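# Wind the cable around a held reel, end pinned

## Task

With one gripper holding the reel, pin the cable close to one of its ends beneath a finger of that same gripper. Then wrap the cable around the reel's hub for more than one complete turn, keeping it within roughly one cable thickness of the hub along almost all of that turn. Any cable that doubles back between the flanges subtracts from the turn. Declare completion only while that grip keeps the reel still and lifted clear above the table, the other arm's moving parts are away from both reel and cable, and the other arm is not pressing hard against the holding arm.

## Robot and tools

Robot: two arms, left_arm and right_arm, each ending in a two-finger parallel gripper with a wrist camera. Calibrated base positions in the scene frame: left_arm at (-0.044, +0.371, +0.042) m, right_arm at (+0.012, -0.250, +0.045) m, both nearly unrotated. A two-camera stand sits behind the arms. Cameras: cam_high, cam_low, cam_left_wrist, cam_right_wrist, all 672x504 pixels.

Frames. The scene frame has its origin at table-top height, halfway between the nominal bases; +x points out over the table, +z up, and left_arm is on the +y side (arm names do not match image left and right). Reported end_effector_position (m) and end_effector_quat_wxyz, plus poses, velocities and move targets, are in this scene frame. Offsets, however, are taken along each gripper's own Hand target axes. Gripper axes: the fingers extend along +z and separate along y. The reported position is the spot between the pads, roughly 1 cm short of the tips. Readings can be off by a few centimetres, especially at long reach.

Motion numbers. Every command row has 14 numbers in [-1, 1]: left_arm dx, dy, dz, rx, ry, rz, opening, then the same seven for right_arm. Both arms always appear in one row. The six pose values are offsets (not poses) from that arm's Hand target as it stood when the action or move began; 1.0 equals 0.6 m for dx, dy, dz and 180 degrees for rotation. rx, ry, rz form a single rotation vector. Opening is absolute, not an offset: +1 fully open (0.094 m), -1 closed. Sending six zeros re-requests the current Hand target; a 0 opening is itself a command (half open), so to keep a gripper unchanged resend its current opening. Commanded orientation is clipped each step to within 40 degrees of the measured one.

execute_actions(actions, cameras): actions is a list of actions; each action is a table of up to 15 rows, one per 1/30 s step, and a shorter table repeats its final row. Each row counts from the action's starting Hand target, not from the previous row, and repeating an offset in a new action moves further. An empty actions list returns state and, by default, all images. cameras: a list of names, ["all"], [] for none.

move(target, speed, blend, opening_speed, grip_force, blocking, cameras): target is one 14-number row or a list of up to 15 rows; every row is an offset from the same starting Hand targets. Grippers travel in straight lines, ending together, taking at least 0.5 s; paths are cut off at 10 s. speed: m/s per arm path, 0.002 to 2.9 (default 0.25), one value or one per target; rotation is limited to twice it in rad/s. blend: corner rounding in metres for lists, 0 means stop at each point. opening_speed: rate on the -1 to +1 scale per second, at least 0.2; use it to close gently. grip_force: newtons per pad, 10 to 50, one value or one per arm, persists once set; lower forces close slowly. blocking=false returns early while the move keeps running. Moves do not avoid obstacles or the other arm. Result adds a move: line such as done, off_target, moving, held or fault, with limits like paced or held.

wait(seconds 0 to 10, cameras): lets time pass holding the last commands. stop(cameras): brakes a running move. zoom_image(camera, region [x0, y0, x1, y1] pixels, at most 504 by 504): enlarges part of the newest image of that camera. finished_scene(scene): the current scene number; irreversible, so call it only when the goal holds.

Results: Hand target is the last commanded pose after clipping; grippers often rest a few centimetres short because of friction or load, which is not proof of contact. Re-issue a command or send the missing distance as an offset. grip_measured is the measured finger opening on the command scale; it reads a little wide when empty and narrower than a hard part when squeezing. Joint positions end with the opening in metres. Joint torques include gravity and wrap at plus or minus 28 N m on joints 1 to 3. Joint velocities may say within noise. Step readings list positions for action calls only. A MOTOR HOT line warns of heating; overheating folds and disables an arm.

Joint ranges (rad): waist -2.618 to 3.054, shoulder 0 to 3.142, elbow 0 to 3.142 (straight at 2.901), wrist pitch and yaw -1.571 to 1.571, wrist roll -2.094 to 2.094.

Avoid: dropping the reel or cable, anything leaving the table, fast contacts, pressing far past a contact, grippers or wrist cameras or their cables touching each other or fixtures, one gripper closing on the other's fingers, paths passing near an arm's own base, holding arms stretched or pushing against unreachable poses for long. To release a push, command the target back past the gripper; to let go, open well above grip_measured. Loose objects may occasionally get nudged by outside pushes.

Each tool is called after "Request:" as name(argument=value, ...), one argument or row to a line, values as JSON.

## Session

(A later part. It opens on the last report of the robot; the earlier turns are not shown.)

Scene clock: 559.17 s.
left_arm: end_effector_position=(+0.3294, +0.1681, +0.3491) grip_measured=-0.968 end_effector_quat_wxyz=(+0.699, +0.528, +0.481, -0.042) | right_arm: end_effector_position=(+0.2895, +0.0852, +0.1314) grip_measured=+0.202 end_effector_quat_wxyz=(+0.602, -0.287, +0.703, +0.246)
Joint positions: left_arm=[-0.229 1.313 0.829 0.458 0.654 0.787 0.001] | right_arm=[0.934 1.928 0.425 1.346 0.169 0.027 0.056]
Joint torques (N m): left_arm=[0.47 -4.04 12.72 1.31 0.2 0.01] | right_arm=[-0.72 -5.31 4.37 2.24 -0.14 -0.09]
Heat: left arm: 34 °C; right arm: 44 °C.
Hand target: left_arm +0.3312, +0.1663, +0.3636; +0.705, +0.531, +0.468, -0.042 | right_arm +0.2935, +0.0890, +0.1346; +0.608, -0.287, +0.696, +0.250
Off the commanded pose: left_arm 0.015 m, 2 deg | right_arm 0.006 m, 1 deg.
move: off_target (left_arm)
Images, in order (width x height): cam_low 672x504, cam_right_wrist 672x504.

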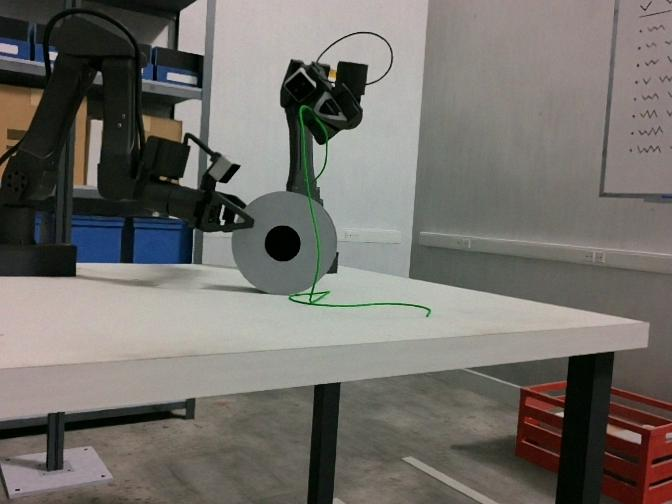

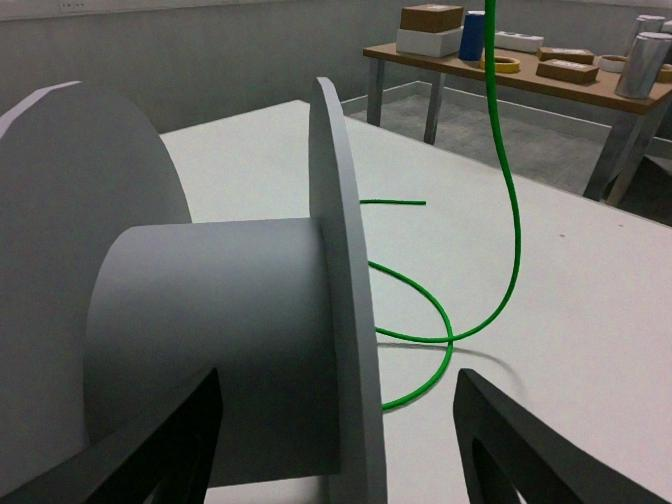

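Request:
move(
  target=[0,0,0,0,0,0,-1, 0.045,0,0.012,0,0,0,0.2],
  speed=0.06,
  cameras=["cam_low","cam_right_wrist"],
)

Scene clock: 565.00 s.
left_arm: end_effector_position=(+0.3294, +0.1681, +0.3491) grip_measured=-0.968 end_effector_quat_wxyz=(+0.699, +0.528, +0.481, -0.042) | right_arm: end_effector_position=(+0.2869, +0.0819, +0.0762) grip_measured=+0.202 end_effector_quat_wxyz=(+0.561, -0.308, +0.736, +0.221)
Joint positions: left_arm=[-0.229 1.313 0.829 0.458 0.654 0.787 0.001] | right_arm=[0.934 2.082 0.438 1.364 0.168 0.027 0.056]
Joint torques (N m): left_arm=[0.44 -4 12.72 1.29 0.19 0.01] | right_arm=[-0.7 -5.94 3.55 3.54 -0.13 -0.11]
Heat: left arm: 34 °C; right arm: 43 °C.
Hand target: left_arm +0.3312, +0.1663, +0.3636; +0.705, +0.531, +0.468, -0.042 | right_arm +0.2960, +0.0914, +0.1069; +0.608, -0.287, +0.696, +0.251
Off the commanded pose: left_arm 0.015 m, 2 deg | right_arm 0.033 m, 8 deg.
move: off_target (left_arm, right_arm)
Images, in order (width x height): cam_low 672x504, cam_right_wrist 672x504.

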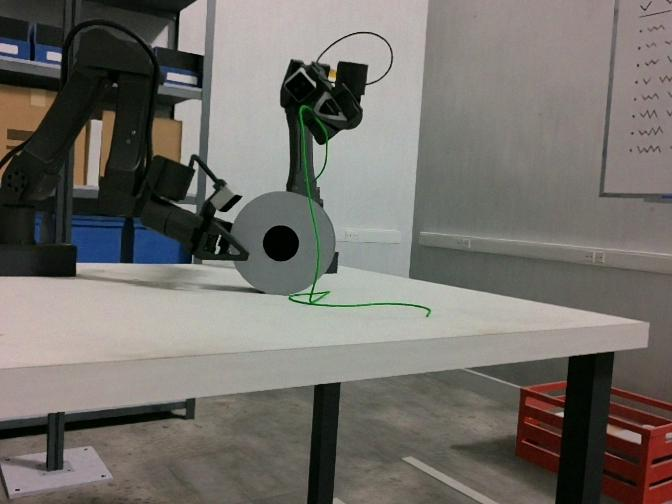

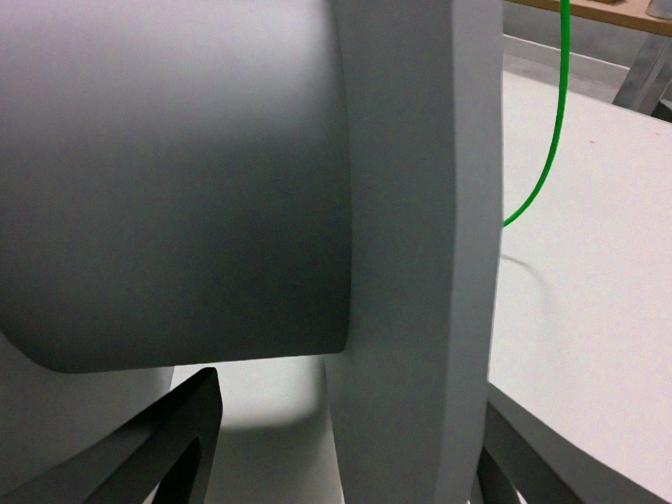

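Request:
move(
  target=[0,0,0,0,0,0,-1, -0.027,-0.003,-0.005,0,0,0,0.2],
  speed=0.06,
  cameras=["cam_low","cam_right_wrist"],
)

Scene clock: 569.23 s.
left_arm: end_effector_position=(+0.3294, +0.1681, +0.3491) grip_measured=-0.968 end_effector_quat_wxyz=(+0.699, +0.528, +0.481, -0.042) | right_arm: end_effector_position=(+0.2905, +0.0826, +0.0911) grip_measured=+0.202 end_effector_quat_wxyz=(+0.573, -0.302, +0.727, +0.227)
Joint positions: left_arm=[-0.229 1.313 0.829 0.458 0.654 0.787 0.001] | right_arm=[0.926 2.043 0.438 1.359 0.162 0.025 0.056]
Joint torques (N m): left_arm=[0.47 -4.07 12.71 1.31 0.2 0.02] | right_arm=[-0.65 -9.28 3.28 2.8 -0.14 -0.1]
Heat: left arm: 34 °C; right arm: 43 °C.
Hand target: left_arm +0.3312, +0.1663, +0.3636; +0.705, +0.531, +0.468, -0.042 | right_arm +0.2967, +0.0895, +0.1233; +0.608, -0.287, +0.696, +0.250
Off the commanded pose: left_arm 0.015 m, 2 deg | right_arm 0.034 m, 6 deg.
move: off_target (left_arm, right_arm)
Images, in order (width x height): cam_low 672x504, cam_right_wrist 672x504.

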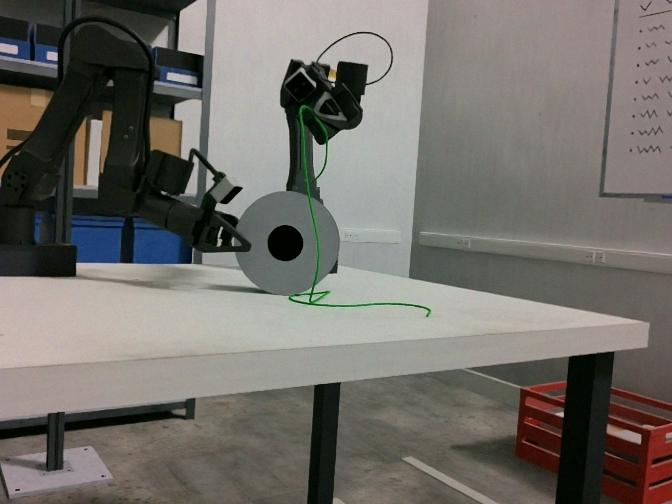

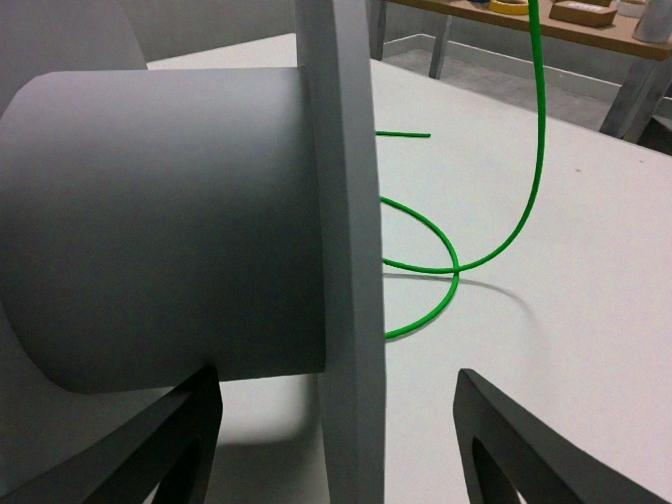

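Request:
move(
  target=[0.057,-0.223,0.11,-0.047,-0.047,0,-1, 0,0,0,0,0,0,0.2],
  speed=0.1,
  cameras=["all"],
)

Request:
zoom_image(
  camera="cam_high",
  region=[220, 80, 440, 280],
)

Request:
zoom_image(
  camera="cam_low",
  region=[180, 80, 380, 310],
)

Scene clock: 589.83 s.
left_arm: end_effector_position=(+0.3156, +0.0700, +0.2527) grip_measured=-0.968 end_effector_quat_wxyz=(+0.779, +0.475, +0.406, -0.045) | right_arm: end_effector_position=(+0.2903, +0.0827, +0.0908) grip_measured=+0.202 end_effector_quat_wxyz=(+0.573, -0.303, +0.727, +0.227)
Joint positions: left_arm=[-0.559 1.876 0.617 1.493 0.345 0.725 0.001] | right_arm=[0.926 2.043 0.438 1.358 0.16 0.023 0.056]
Joint torques (N m): left_arm=[-0.18 -5.61 4.67 1.5 -0.27 -0.08] | right_arm=[-0.76 -9.21 3.37 2.8 -0.11 -0.05]
Heat: left arm: 35 °C; right arm: 43 °C.
Hand target: left_arm +0.3162, +0.0713, +0.2445; +0.775, +0.473, +0.417, -0.047 | right_arm +0.2967, +0.0896, +0.1234; +0.608, -0.287, +0.696, +0.251
Off the commanded pose: left_arm 0.008 m, 1 deg | right_arm 0.034 m, 6 deg.
move: off_target (right_arm)

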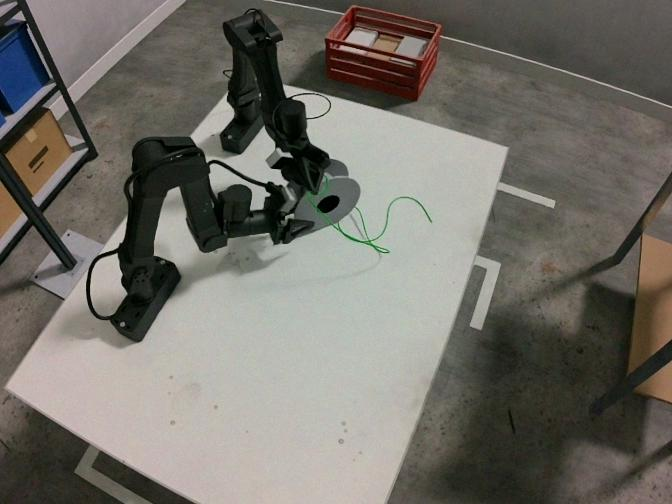

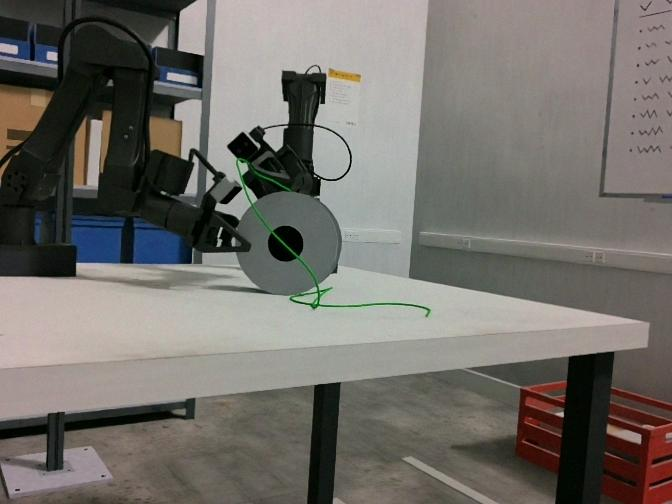

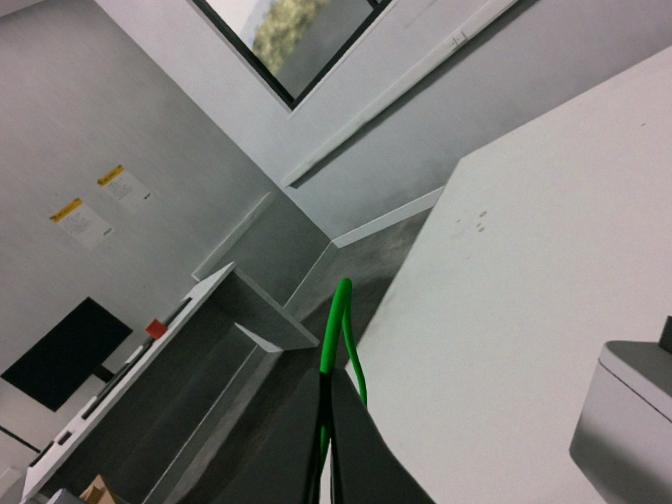

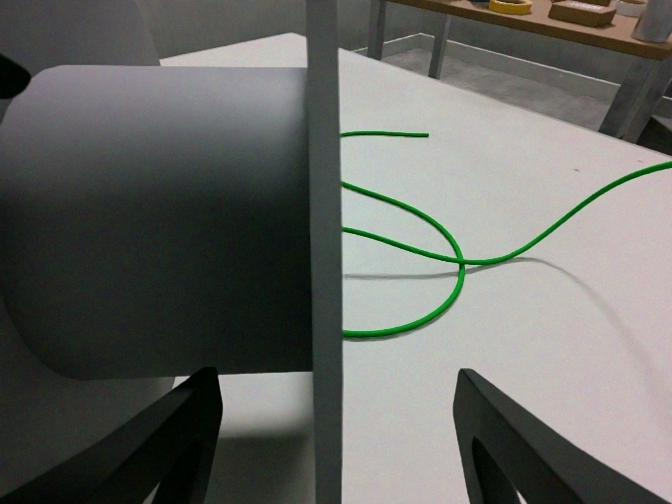

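Scaled by 2.291 from the camera's 672x504 image, which has a finer 960x720 frame.

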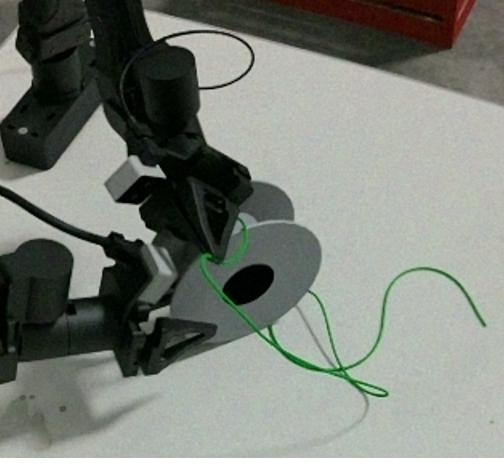

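Scaled by 2.191 from the camera's 672x504 image, which has a finer 960x720 frame.

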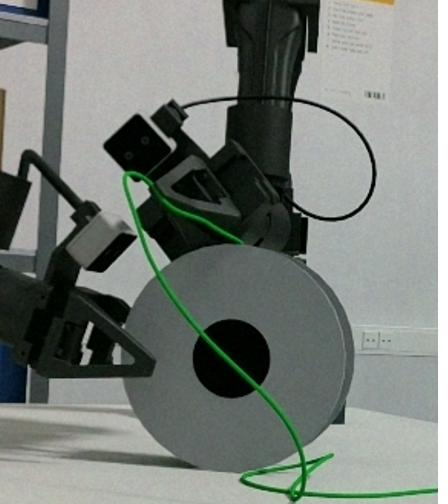

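Request:
move(
  target=[
    [-0.122,0.166,0.002,0,0,0,-1, 0,0,0,0,0,0,0.2],
    [0.096,0.352,-0.42,0.02,0.609,-0.339,-1, 0,0,0,0,0,0,0.2],
  ],
  speed=0.2,
  blend=[0.03,0],
  cameras=["all"],
)

Scene clock: 613.03 s.
left_arm: end_effector_position=(+0.3236, +0.3989, +0.3065) grip_measured=-0.968 end_effector_quat_wxyz=(+0.174, +0.098, +0.980, +0.026) | right_arm: end_effector_position=(+0.2903, +0.0827, +0.0908) grip_measured=+0.202 end_effector_quat_wxyz=(+0.573, -0.303, +0.727, +0.227)
Joint positions: left_arm=[0.088 1.727 1.986 -1.477 0.01 0.276 0.001] | right_arm=[0.926 2.043 0.438 1.358 0.16 0.023 0.056]
Joint torques (N m): left_arm=[0.4 -5.82 8.72 -0.38 -0.16 -0.06] | right_arm=[-0.69 -9.22 3.38 2.79 -0.12 -0.07]
Heat: left arm: 33 °C; right arm: 44 °C.
Hand target: left_arm +0.3005, +0.4002, +0.2996; -0.001, +0.092, +0.996, +0.000 | right_arm +0.2967, +0.0896, +0.1234; +0.608, -0.287, +0.696, +0.251
Off the commanded pose: left_arm 0.024 m, 20 deg | right_arm 0.034 m, 6 deg.
joint sent to its limit (left arm) — joint 4 (wrist pitch), lower limit. The joint targets are off in orientation, not in position.
move: off_target (left_arm, right_arm)

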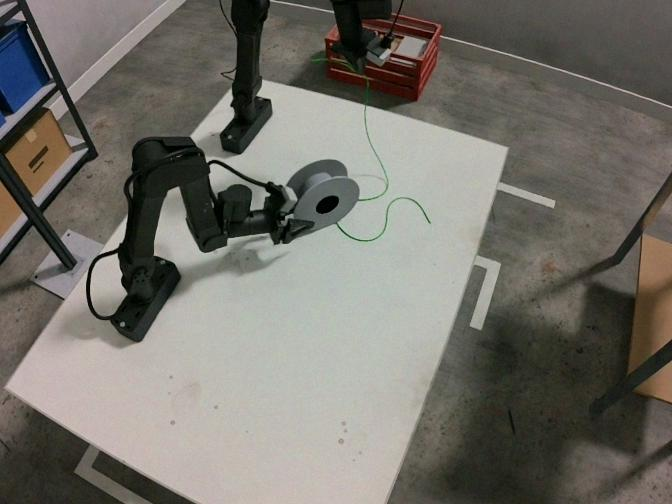

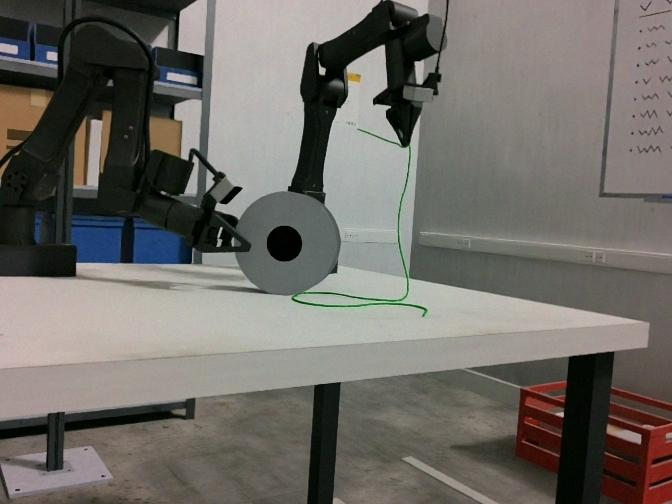

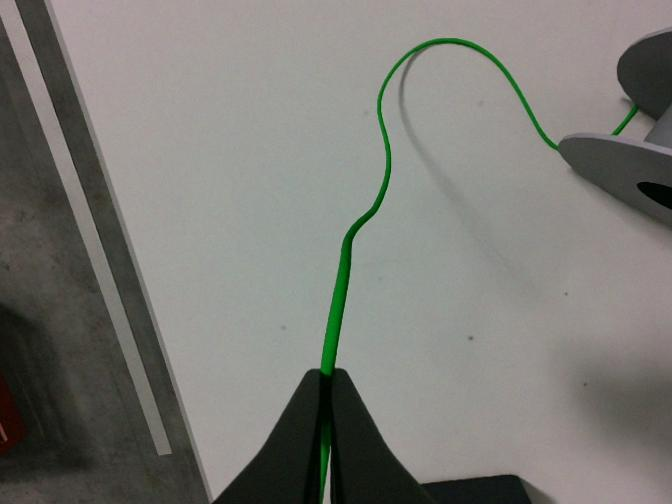

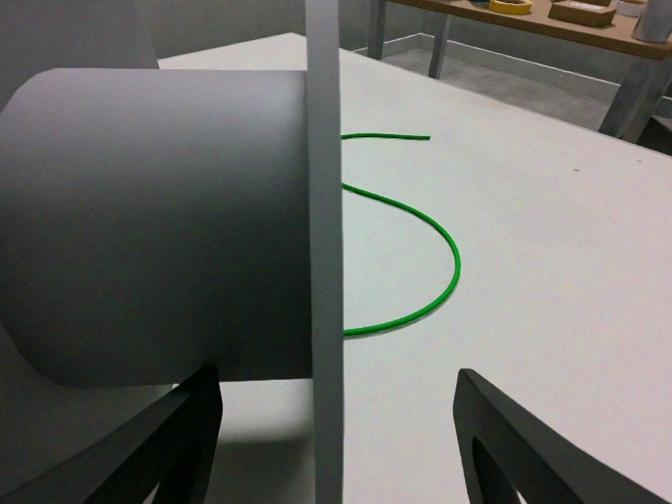

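Request:
move(
  target=[-0.068,-0.506,0,0.154,-0.482,0.154,-1, 0,0,0,0,0,0,0.2],
  speed=0.15,
  cameras=["all"],
)

Request:
zoom_image(
  camera="cam_low",
  region=[180, 80, 380, 310],
)

Scene clock: 630.53 s.
left_arm: end_effector_position=(+0.2852, +0.0941, +0.3007) grip_measured=-0.968 end_effector_quat_wxyz=(+0.644, +0.279, +0.656, -0.277) | right_arm: end_effector_position=(+0.2903, +0.0827, +0.0908) grip_measured=+0.202 end_effector_quat_wxyz=(+0.573, -0.303, +0.727, +0.227)
Joint positions: left_arm=[-0.614 1.322 0.626 0.68 0.186 -0.001 0.001] | right_arm=[0.926 2.043 0.438 1.358 0.16 0.023 0.056]
Joint torques (N m): left_arm=[-0.4 -3.75 6.93 1.85 -0.17 0.01] | right_arm=[-0.7 -9.29 3.37 2.8 -0.12 -0.09]
Heat: left arm: 33 °C; right arm: 44 °C.
Hand target: left_arm +0.2847, +0.0942, +0.2994; +0.649, +0.276, +0.652, -0.277 | right_arm +0.2967, +0.0896, +0.1234; +0.608, -0.287, +0.696, +0.251
Off the commanded pose: left_arm 0.001 m, 1 deg | right_arm 0.034 m, 6 deg.
move: off_target (right_arm)

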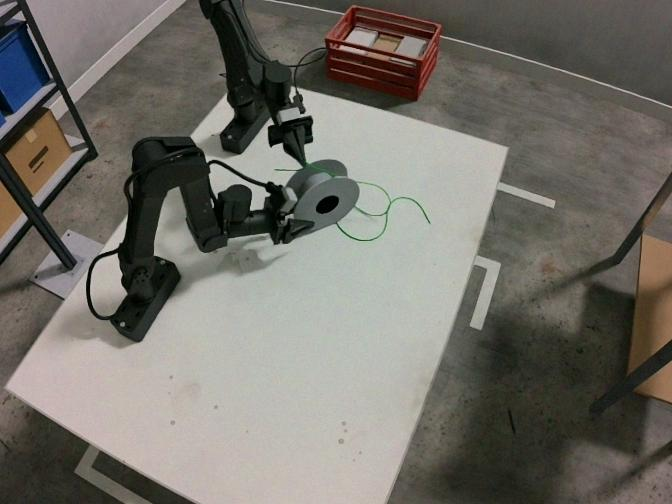

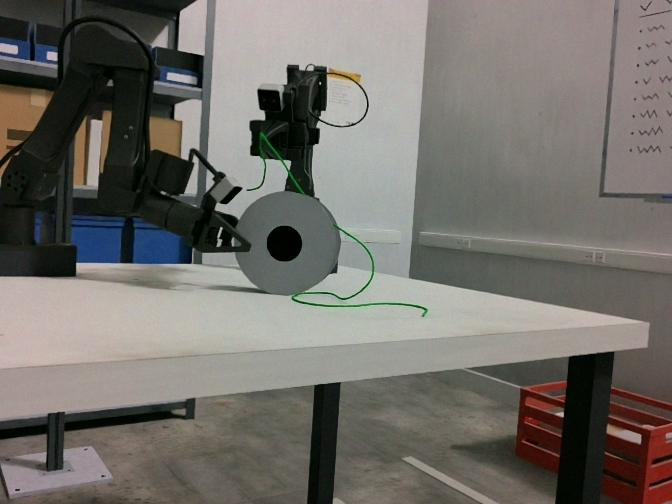

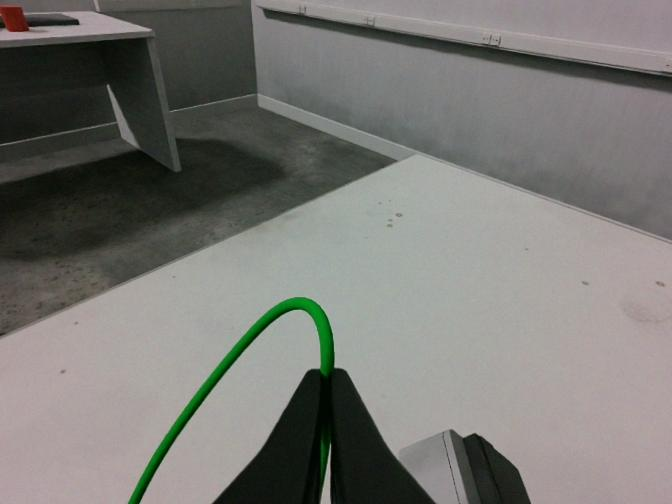

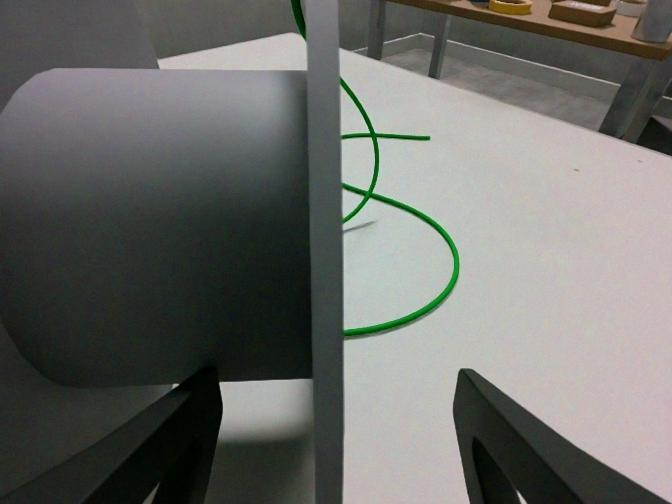

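Scaled by 2.191 from the camera's 672x504 image, which has a finer 960x720 frame.

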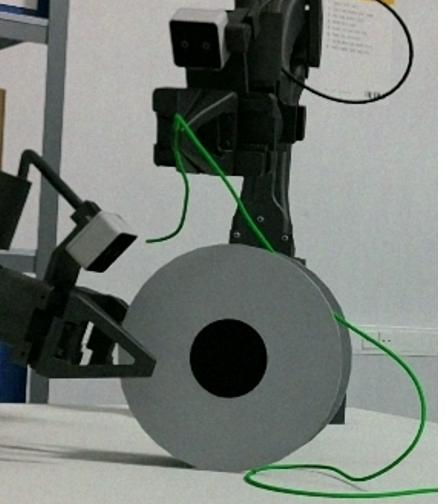

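Request:
move(
  target=[0.13,0.03,0,0,0,0,-1, 0,0,0,0,0,0,0.2],
  speed=0.08,
  cameras=["cam_low","cam_left_wrist","cam_right_wrist"],
)

Request:
zoom_image(
  camera="cam_low",
  region=[180, 80, 380, 310],
)

Scene clock: 637.73 s.
left_arm: end_effector_position=(+0.2982, +0.1040, +0.2465) grip_measured=-0.968 end_effector_quat_wxyz=(+0.674, +0.272, +0.627, -0.280) | right_arm: end_effector_position=(+0.2903, +0.0827, +0.0908) grip_measured=+0.202 end_effector_quat_wxyz=(+0.573, -0.303, +0.727, +0.227)
Joint positions: left_arm=[-0.557 1.595 0.474 1.189 0.236 0 0.001] | right_arm=[0.926 2.043 0.438 1.358 0.16 0.023 0.056]
Joint torques (N m): left_arm=[0.83 -3.64 4.29 1.24 0.04 -0.03] | right_arm=[-0.59 -9.24 3.33 2.81 -0.11 -0.08]
Heat: left arm: 33 °C; right arm: 44 °C.
Hand target: left_arm +0.2974, +0.1068, +0.2214; +0.649, +0.276, +0.652, -0.277 | right_arm +0.2967, +0.0896, +0.1234; +0.608, -0.287, +0.696, +0.251
Off the commanded pose: left_arm 0.025 m, 4 deg | right_arm 0.034 m, 6 deg.
move: off_target (left_arm, right_arm)
Images, in order (width x height): cam_low 672x504, cam_left_wrist 672x504, cam_right_wrist 672x504.

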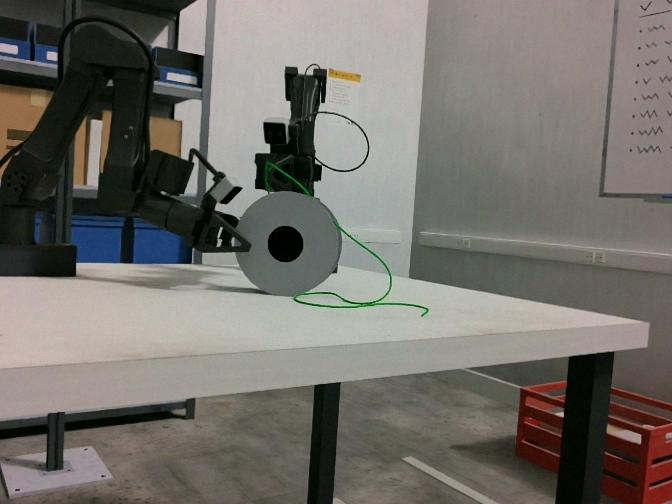

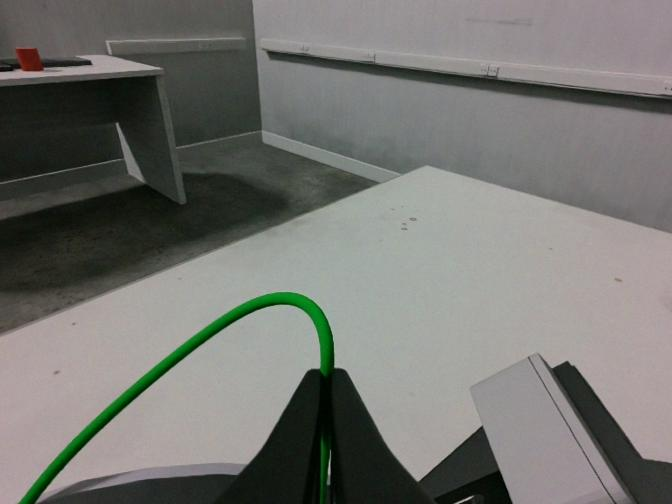

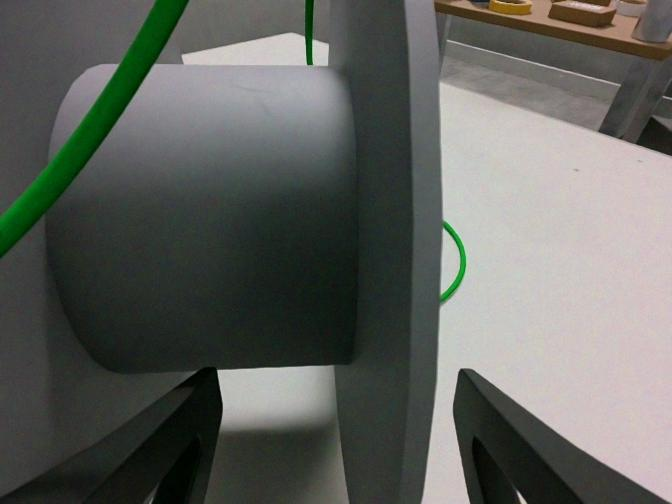

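Scaled by 2.191 from the camera's 672x504 image, which has a finer 960x720 frame.

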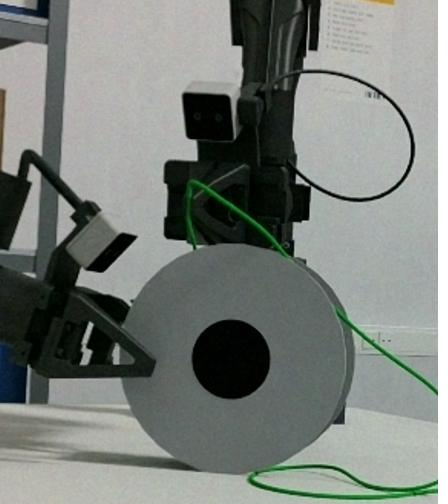

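Request:
move(
  target=[-0.07,0,0,0,0,0,-1, 0,0,0,0,0,0,1],
  speed=0.08,
)

Request:
move(
  target=[0,0,0.06,0,0,0,-1, 0,0,0,0,0,0,1],
  speed=0.08,
  cameras=["all"],
)

Request:
zoom_image(
  camera="cam_high",
  region=[220, 80, 440, 280],
)

Scene clock: 654.90 s.
left_arm: end_effector_position=(+0.2939, +0.1081, +0.2433) grip_measured=-0.968 end_effector_quat_wxyz=(+0.635, +0.278, +0.667, -0.273) | right_arm: end_effector_position=(+0.2906, +0.0825, +0.0908) grip_measured=+0.998 end_effector_quat_wxyz=(+0.573, -0.303, +0.727, +0.227)
Joint positions: left_arm=[-0.555 1.467 0.498 0.924 0.236 0 0.001] | right_arm=[0.925 2.043 0.438 1.358 0.16 0.023 0.094]
Joint torques (N m): left_arm=[0.61 -6.35 10.47 1.45 0.07 -0.01] | right_arm=[-0.66 -9.25 3.37 2.83 -0.12 -0.09]
Heat: left arm: 32 °C; right arm: 44 °C.
Hand target: left_arm +0.2976, +0.1068, +0.2635; +0.649, +0.276, +0.652, -0.277 | right_arm +0.2967, +0.0896, +0.1234; +0.608, -0.287, +0.696, +0.251
Off the commanded pose: left_arm 0.020 m, 2 deg | right_arm 0.034 m, 6 deg.
move: off_target (left_arm, right_arm)

Scene clock: 655.73 s.
left_arm: end_effector_position=(+0.3165, +0.0856, +0.2496) grip_measured=-0.968 end_effector_quat_wxyz=(+0.637, +0.280, +0.662, -0.276) | right_arm: end_effector_position=(+0.2906, +0.0825, +0.0908) grip_measured=+0.998 end_effector_quat_wxyz=(+0.573, -0.303, +0.727, +0.227)
Joint positions: left_arm=[-0.574 1.578 0.622 0.921 0.226 0 0.001] | right_arm=[0.925 2.043 0.438 1.358 0.16 0.023 0.094]
Joint torques (N m): left_arm=[-0.54 -5.16 10.97 1.55 -0.19 -0.02] | right_arm=[-0.57 -9.32 3.29 2.82 -0.13 -0.06]
Heat: left arm: 32 °C; right arm: 44 °C.
Hand target: left_arm +0.3225, +0.0808, +0.2633; +0.649, +0.276, +0.652, -0.277 | right_arm +0.2967, +0.0896, +0.1234; +0.608, -0.287, +0.696, +0.251
Off the commanded pose: left_arm 0.016 m, 2 deg | right_arm 0.034 m, 6 deg.
move: off_target (left_arm, right_arm)

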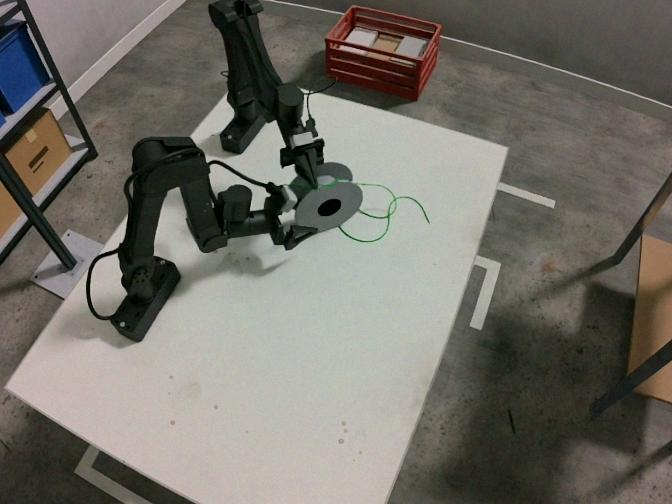

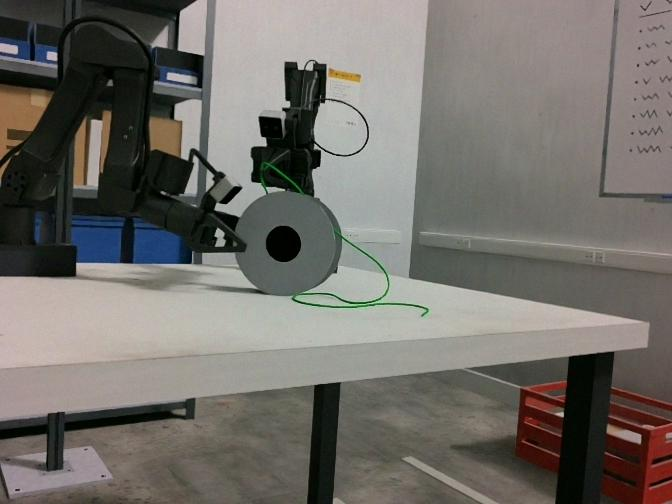

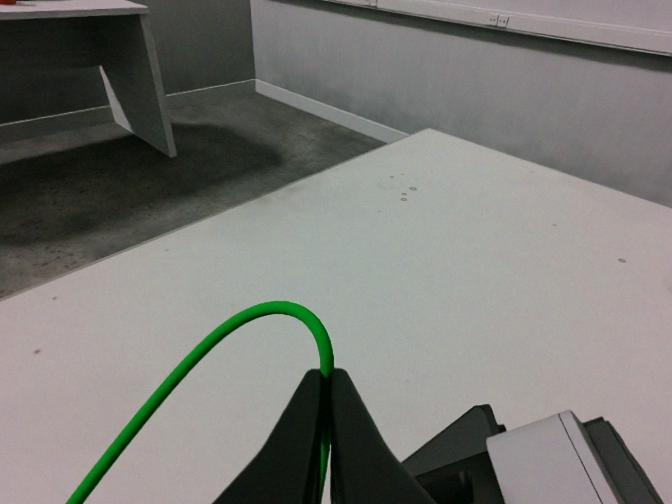

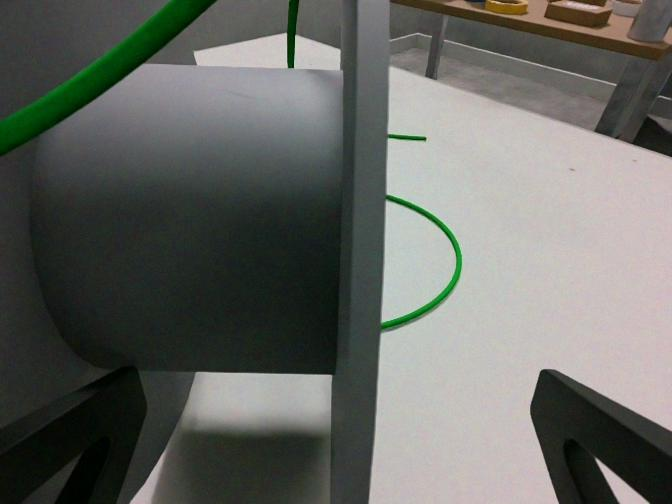

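Scaled by 2.291 from the camera's 672x504 image, which has a finer 960x720 frame.

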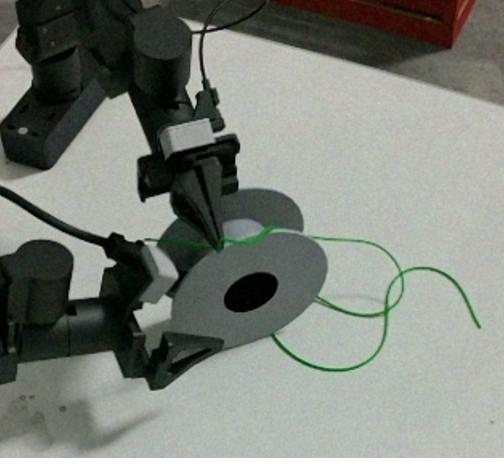

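Request:
move(
  target=[
    [-0.15,0.03,-0.03,0,0,0,-1, 0,0,0,0,0,0,1],
    [-0.15,-0.15,-0.42,0,0,0,-1, 0,0,0,0,0,0,1],
  ],
  speed=0.15,
  blend=[0.03,0],
)

Scene clock: 681.17 s.
left_arm: end_effector_position=(+0.0816, +0.1971, +0.3479) grip_measured=-0.968 end_effector_quat_wxyz=(+0.646, +0.287, +0.652, -0.274) | right_arm: end_effector_position=(+0.2906, +0.0825, +0.0908) grip_measured=+0.998 end_effector_quat_wxyz=(+0.573, -0.303, +0.727, +0.227)
Joint positions: left_arm=[-1.525 0.201 0.545 -0.363 -0.717 0.001 0.001] | right_arm=[0.925 2.043 0.438 1.358 0.16 0.023 0.094]
Joint torques (N m): left_arm=[-0.53 2.95 8.99 1.44 -0.28 -0.07] | right_arm=[-0.7 -9.31 3.33 2.8 -0.1 -0.03]
Heat: left arm: 34 °C; right arm: 45 °C.
Hand target: left_arm +0.0832, +0.1996, +0.3544; +0.649, +0.276, +0.652, -0.276 | right_arm +0.2967, +0.0896, +0.1234; +0.608, -0.287, +0.696, +0.251
Off the commanded pose: left_arm 0.007 m, 1 deg | right_arm 0.034 m, 6 deg.
move: off_target (right_arm)

Request:
move(
  target=[0.167,0.49,0.011,-0.154,0.482,-0.154,-1, 0,0,0,0,0,0,1],
  speed=0.2,
)

Request:
move(
  target=[
    [0,0,0.39,0,0,0,-1, 0,0,0,0,0,0,1],
    [0,0,0.39,0,0,0,-0.3, 0,0,0,0,0,0,1],
    [0,0,-0.05,0,0,0,-0.3, 0,0,0,0,0,0,1],
  ],
  speed=0.12,
  cameras=["all"],
)

Scene clock: 689.57 s.
left_arm: end_effector_position=(+0.3182, +0.3969, +0.2507) grip_measured=-0.968 end_effector_quat_wxyz=(+0.086, +0.099, +0.991, +0.010) | right_arm: end_effector_position=(+0.2906, +0.0825, +0.0908) grip_measured=+0.998 end_effector_quat_wxyz=(+0.573, -0.303, +0.727, +0.227)
Joint positions: left_arm=[0.083 1.806 1.891 -1.483 0.01 0.272 0.001] | right_arm=[0.925 2.043 0.438 1.358 0.16 0.023 0.094]
Joint torques (N m): left_arm=[0.59 -6.63 10.62 -0.62 -0.18 -0.06] | right_arm=[-0.62 -9.24 3.29 2.81 -0.12 -0.06]
Heat: left arm: 34 °C; right arm: 45 °C.
Hand target: left_arm +0.2989, +0.3992, +0.2536; -0.001, +0.092, +0.996, +0.000 | right_arm +0.2967, +0.0896, +0.1234; +0.608, -0.287, +0.696, +0.251
Off the commanded pose: left_arm 0.020 m, 10 deg | right_arm 0.034 m, 6 deg.
joint sent to its limit (left arm) — joint 4 (wrist pitch), lower limit. The joint targets are off in orientation, not in position.
move: off_target (left_arm, right_arm)

Scene clock: 695.30 s.
left_arm: end_effector_position=(+0.3228, +0.3975, +0.2765) grip_measured=-0.303 end_effector_quat_wxyz=(+0.126, +0.098, +0.987, +0.018) | right_arm: end_effector_position=(+0.2906, +0.0825, +0.0908) grip_measured=+0.998 end_effector_quat_wxyz=(+0.573, -0.303, +0.727, +0.227)
Joint positions: left_arm=[0.083 1.775 1.944 -1.484 0.008 0.271 0.033] | right_arm=[0.925 2.043 0.438 1.358 0.16 0.023 0.094]
Joint torques (N m): left_arm=[0.54 -8.16 9.63 -0.46 -0.17 -0.07] | right_arm=[-0.54 -9.39 3.34 2.82 -0.14 -0.06]
Heat: left arm: 34 °C; right arm: 45 °C.
Hand target: left_arm +0.2990, +0.3991, +0.2836; -0.001, +0.092, +0.996, +0.000 | right_arm +0.2967, +0.0896, +0.1234; +0.608, -0.287, +0.696, +0.251
Off the commanded pose: left_arm 0.025 m, 15 deg | right_arm 0.034 m, 6 deg.
joint sent to its limit (left arm) — joint 4 (wrist pitch), lower limit. The joint targets are off in orientation, not in position.
move: off_target (left_arm, right_arm)

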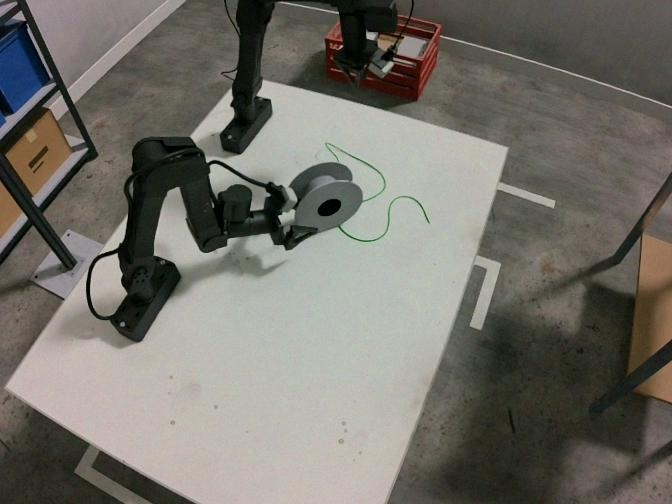

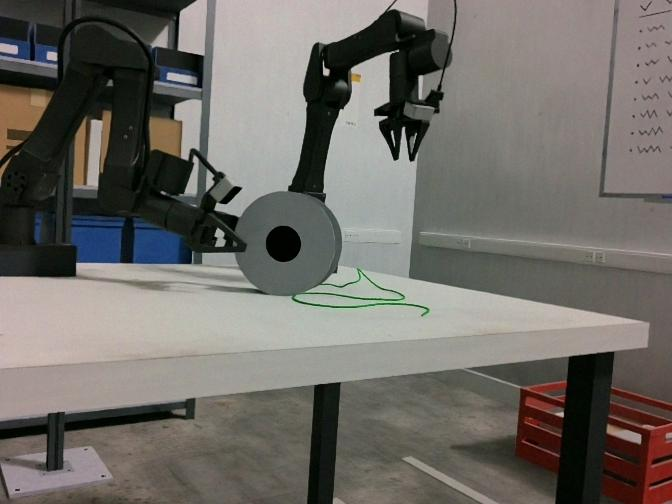

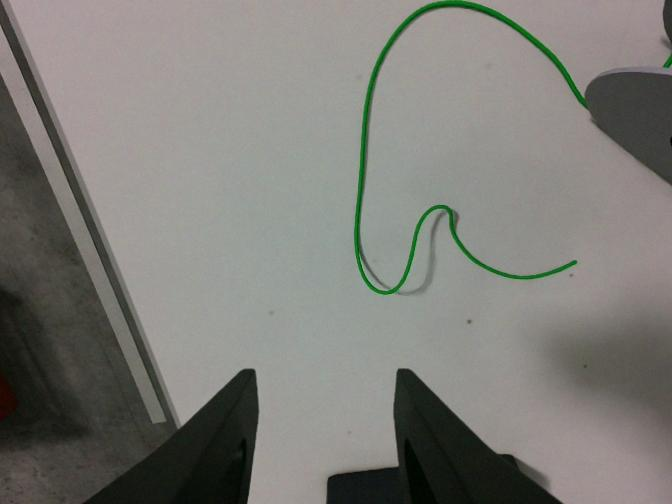

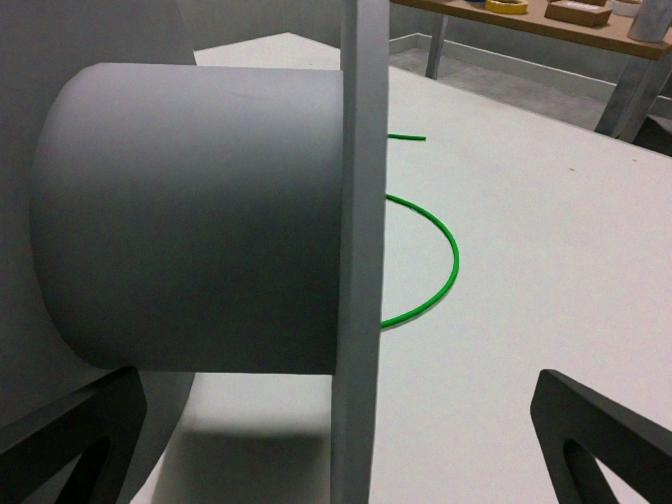

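Request:
move(
  target=[-0.057,-0.086,0.38,0,0,0.09,-0.3, 0,0,0,0,0,0,1],
  speed=0.15,
  cameras=["cam_left_wrist"],
)

Scene clock: 707.73 s.
left_arm: end_effector_position=(+0.3279, +0.3415, +0.0600) grip_measured=-0.303 end_effector_quat_wxyz=(+0.009, +0.226, +0.974, -0.002) | right_arm: end_effector_position=(+0.2906, +0.0825, +0.0908) grip_measured=+0.998 end_effector_quat_wxyz=(+0.573, -0.303, +0.727, +0.227)
Joint positions: left_arm=[-0.068 2.013 1.415 -0.955 0.007 0.379 0.033] | right_arm=[0.925 2.043 0.438 1.358 0.16 0.023 0.094]
Joint torques (N m): left_arm=[-0.32 -8.32 5.72 -0.02 -0.16 0.08] | right_arm=[-0.58 -9.24 3.4 2.81 -0.13 -0.06]
Heat: left arm: 34 °C; right arm: 45 °C.
Hand target: left_arm +0.3225, +0.3421, +0.0554; -0.001, +0.232, +0.973, +0.000 | right_arm +0.2967, +0.0896, +0.1234; +0.608, -0.287, +0.696, +0.251
Off the commanded pose: left_arm 0.007 m, 1 deg | right_arm 0.034 m, 6 deg.
move: off_target (right_arm)
Images, in order (width x height): cam_left_wrist 672x504.

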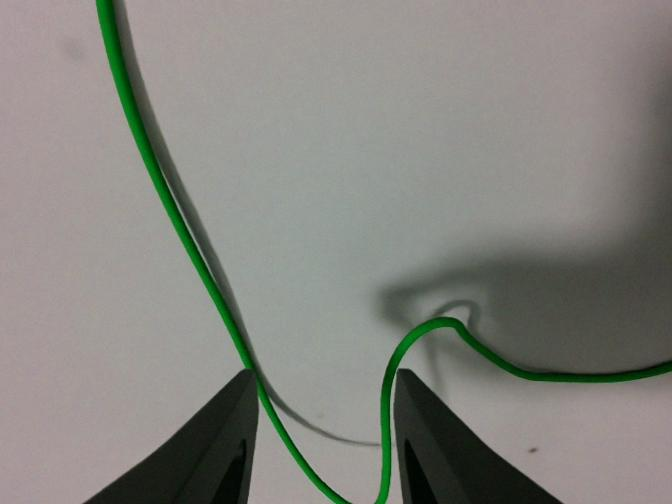

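Request:
move(
  target=[
    [-0.042,0.078,0.0,0,0,-0.14,0, 0,0,0,0,0,0,1],
    [-0.042,0.078,0.12,0,0,-0.14,0, 0,0,0,0,0,0,1],
  ],
  speed=[0.1,0.05],
  cameras=["cam_left_wrist"],
)

Scene clock: 717.97 s.
left_arm: end_effector_position=(+0.3721, +0.3702, +0.0164) grip_measured=-0.003 end_effector_quat_wxyz=(+0.013, +0.019, +1.000, -0.001) | right_arm: end_effector_position=(+0.2906, +0.0825, +0.0908) grip_measured=+0.998 end_effector_quat_wxyz=(+0.573, -0.303, +0.727, +0.227)
Joint positions: left_arm=[0.006 2.221 1.558 -0.881 0.002 0.035 0.047] | right_arm=[0.925 2.043 0.438 1.358 0.16 0.023 0.094]
Joint torques (N m): left_arm=[0.53 -6.04 2.45 0.73 -0.06 -0.06] | right_arm=[-0.66 -9.35 3.34 2.79 -0.13 -0.07]
Heat: left arm: 33 °C; right arm: 45 °C.
Hand target: left_arm +0.3660, +0.3726, -0.0165; -0.001, +0.014, +1.000, +0.000 | right_arm +0.2967, +0.0896, +0.1234; +0.608, -0.287, +0.696, +0.251
Off the commanded pose: left_arm 0.034 m, 2 deg | right_arm 0.034 m, 6 deg.
move: off_target (left_arm, right_arm)
Images, in order (width x height): cam_left_wrist 672x504.

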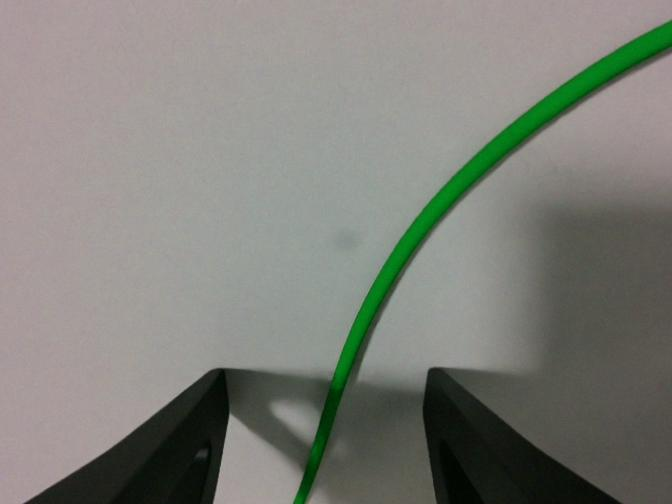

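Request:
move(
  target=[0,0,0,0,0,0,-1, 0,0,0,0,0,0,1],
  opening_speed=0.4,
)

Request:
move(
  target=[0,0,-0.55,0,0,0,-1, 0,0,0,0,0,0,1],
  speed=0.15,
  cameras=["cam_left_wrist","cam_low","cam_high"],
)

Scene clock: 725.17 s.
left_arm: end_effector_position=(+0.3748, +0.3708, +0.0165) grip_measured=-0.963 end_effector_quat_wxyz=(+0.019, +0.019, +1.000, +0.000) | right_arm: end_effector_position=(+0.2906, +0.0825, +0.0908) grip_measured=+0.998 end_effector_quat_wxyz=(+0.573, -0.303, +0.727, +0.227)
Joint positions: left_arm=[0.007 2.221 1.558 -0.87 0.001 0.035 0.002] | right_arm=[0.925 2.043 0.438 1.358 0.16 0.023 0.094]
Joint torques (N m): left_arm=[0.46 -6.15 2.44 0.65 -0.06 -0.06] | right_arm=[-0.61 -9.35 3.44 2.81 -0.1 -0.05]
Heat: left arm: 33 °C; right arm: 45 °C.
Hand target: left_arm +0.3659, +0.3726, -0.0165; -0.001, +0.014, +1.000, +0.000 | right_arm +0.2967, +0.0896, +0.1234; +0.608, -0.287, +0.696, +0.251
Off the commanded pose: left_arm 0.034 m, 2 deg | right_arm 0.034 m, 6 deg.
move: off_target (left_arm, right_arm)

Scene clock: 727.77 s.
left_arm: end_effector_position=(+0.3917, +0.3708, +0.3070) grip_measured=-0.966 end_effector_quat_wxyz=(+0.202, +0.018, +0.979, +0.003) | right_arm: end_effector_position=(+0.2906, +0.0825, +0.0908) grip_measured=+0.998 end_effector_quat_wxyz=(+0.573, -0.303, +0.727, +0.227)
Joint positions: left_arm=[0.007 1.972 2.292 -1.483 0.001 0.035 0.002] | right_arm=[0.925 2.043 0.438 1.358 0.16 0.023 0.094]
Joint torques (N m): left_arm=[0.42 -9.99 9.47 -0.24 -0.08 -0.07] | right_arm=[-0.76 -9.39 3.33 2.79 -0.11 -0.09]
Heat: left arm: 33 °C; right arm: 45 °C.
Hand target: left_arm +0.3668, +0.3725, +0.3134; -0.001, +0.014, +1.000, +0.000 | right_arm +0.2967, +0.0896, +0.1234; +0.608, -0.287, +0.696, +0.251
Off the commanded pose: left_arm 0.026 m, 23 deg | right_arm 0.034 m, 6 deg.
joint sent to its limit (left arm) — joint 4 (wrist pitch), lower limit. The joint targets are off in orientation, not in position.
move: off_target (left_arm, right_arm)
Images, in order (width x height): cam_high 672x504, cam_low 672x504, cam_left_wrist 672x504.

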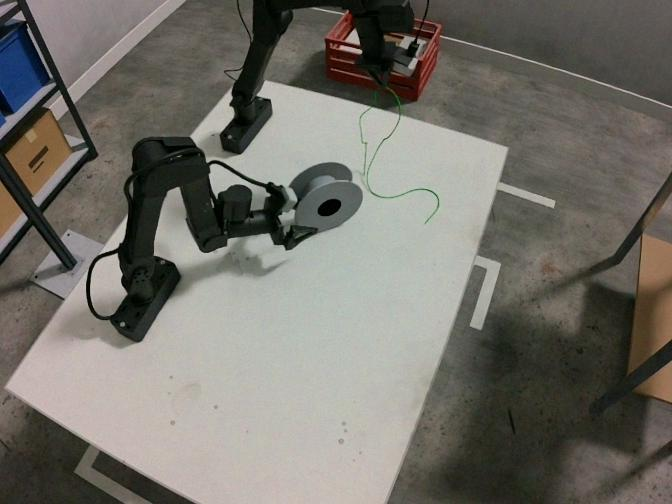

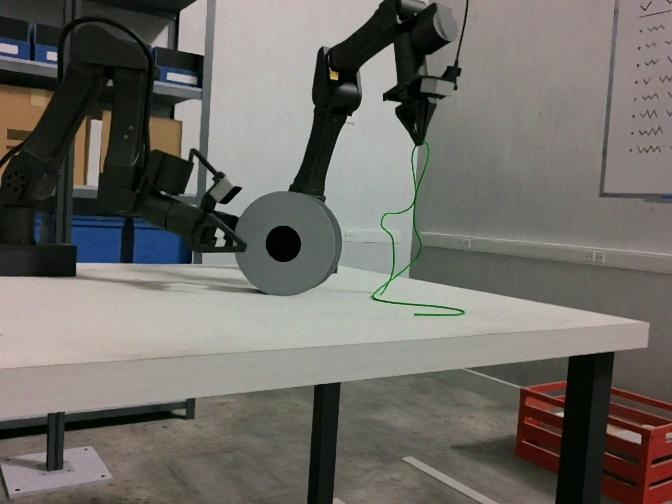

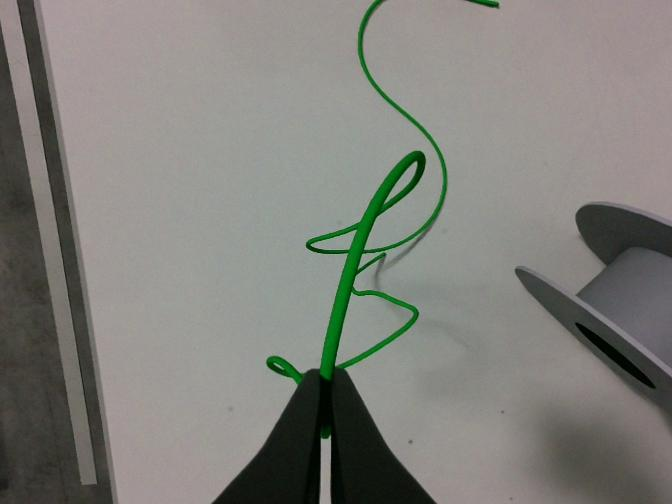

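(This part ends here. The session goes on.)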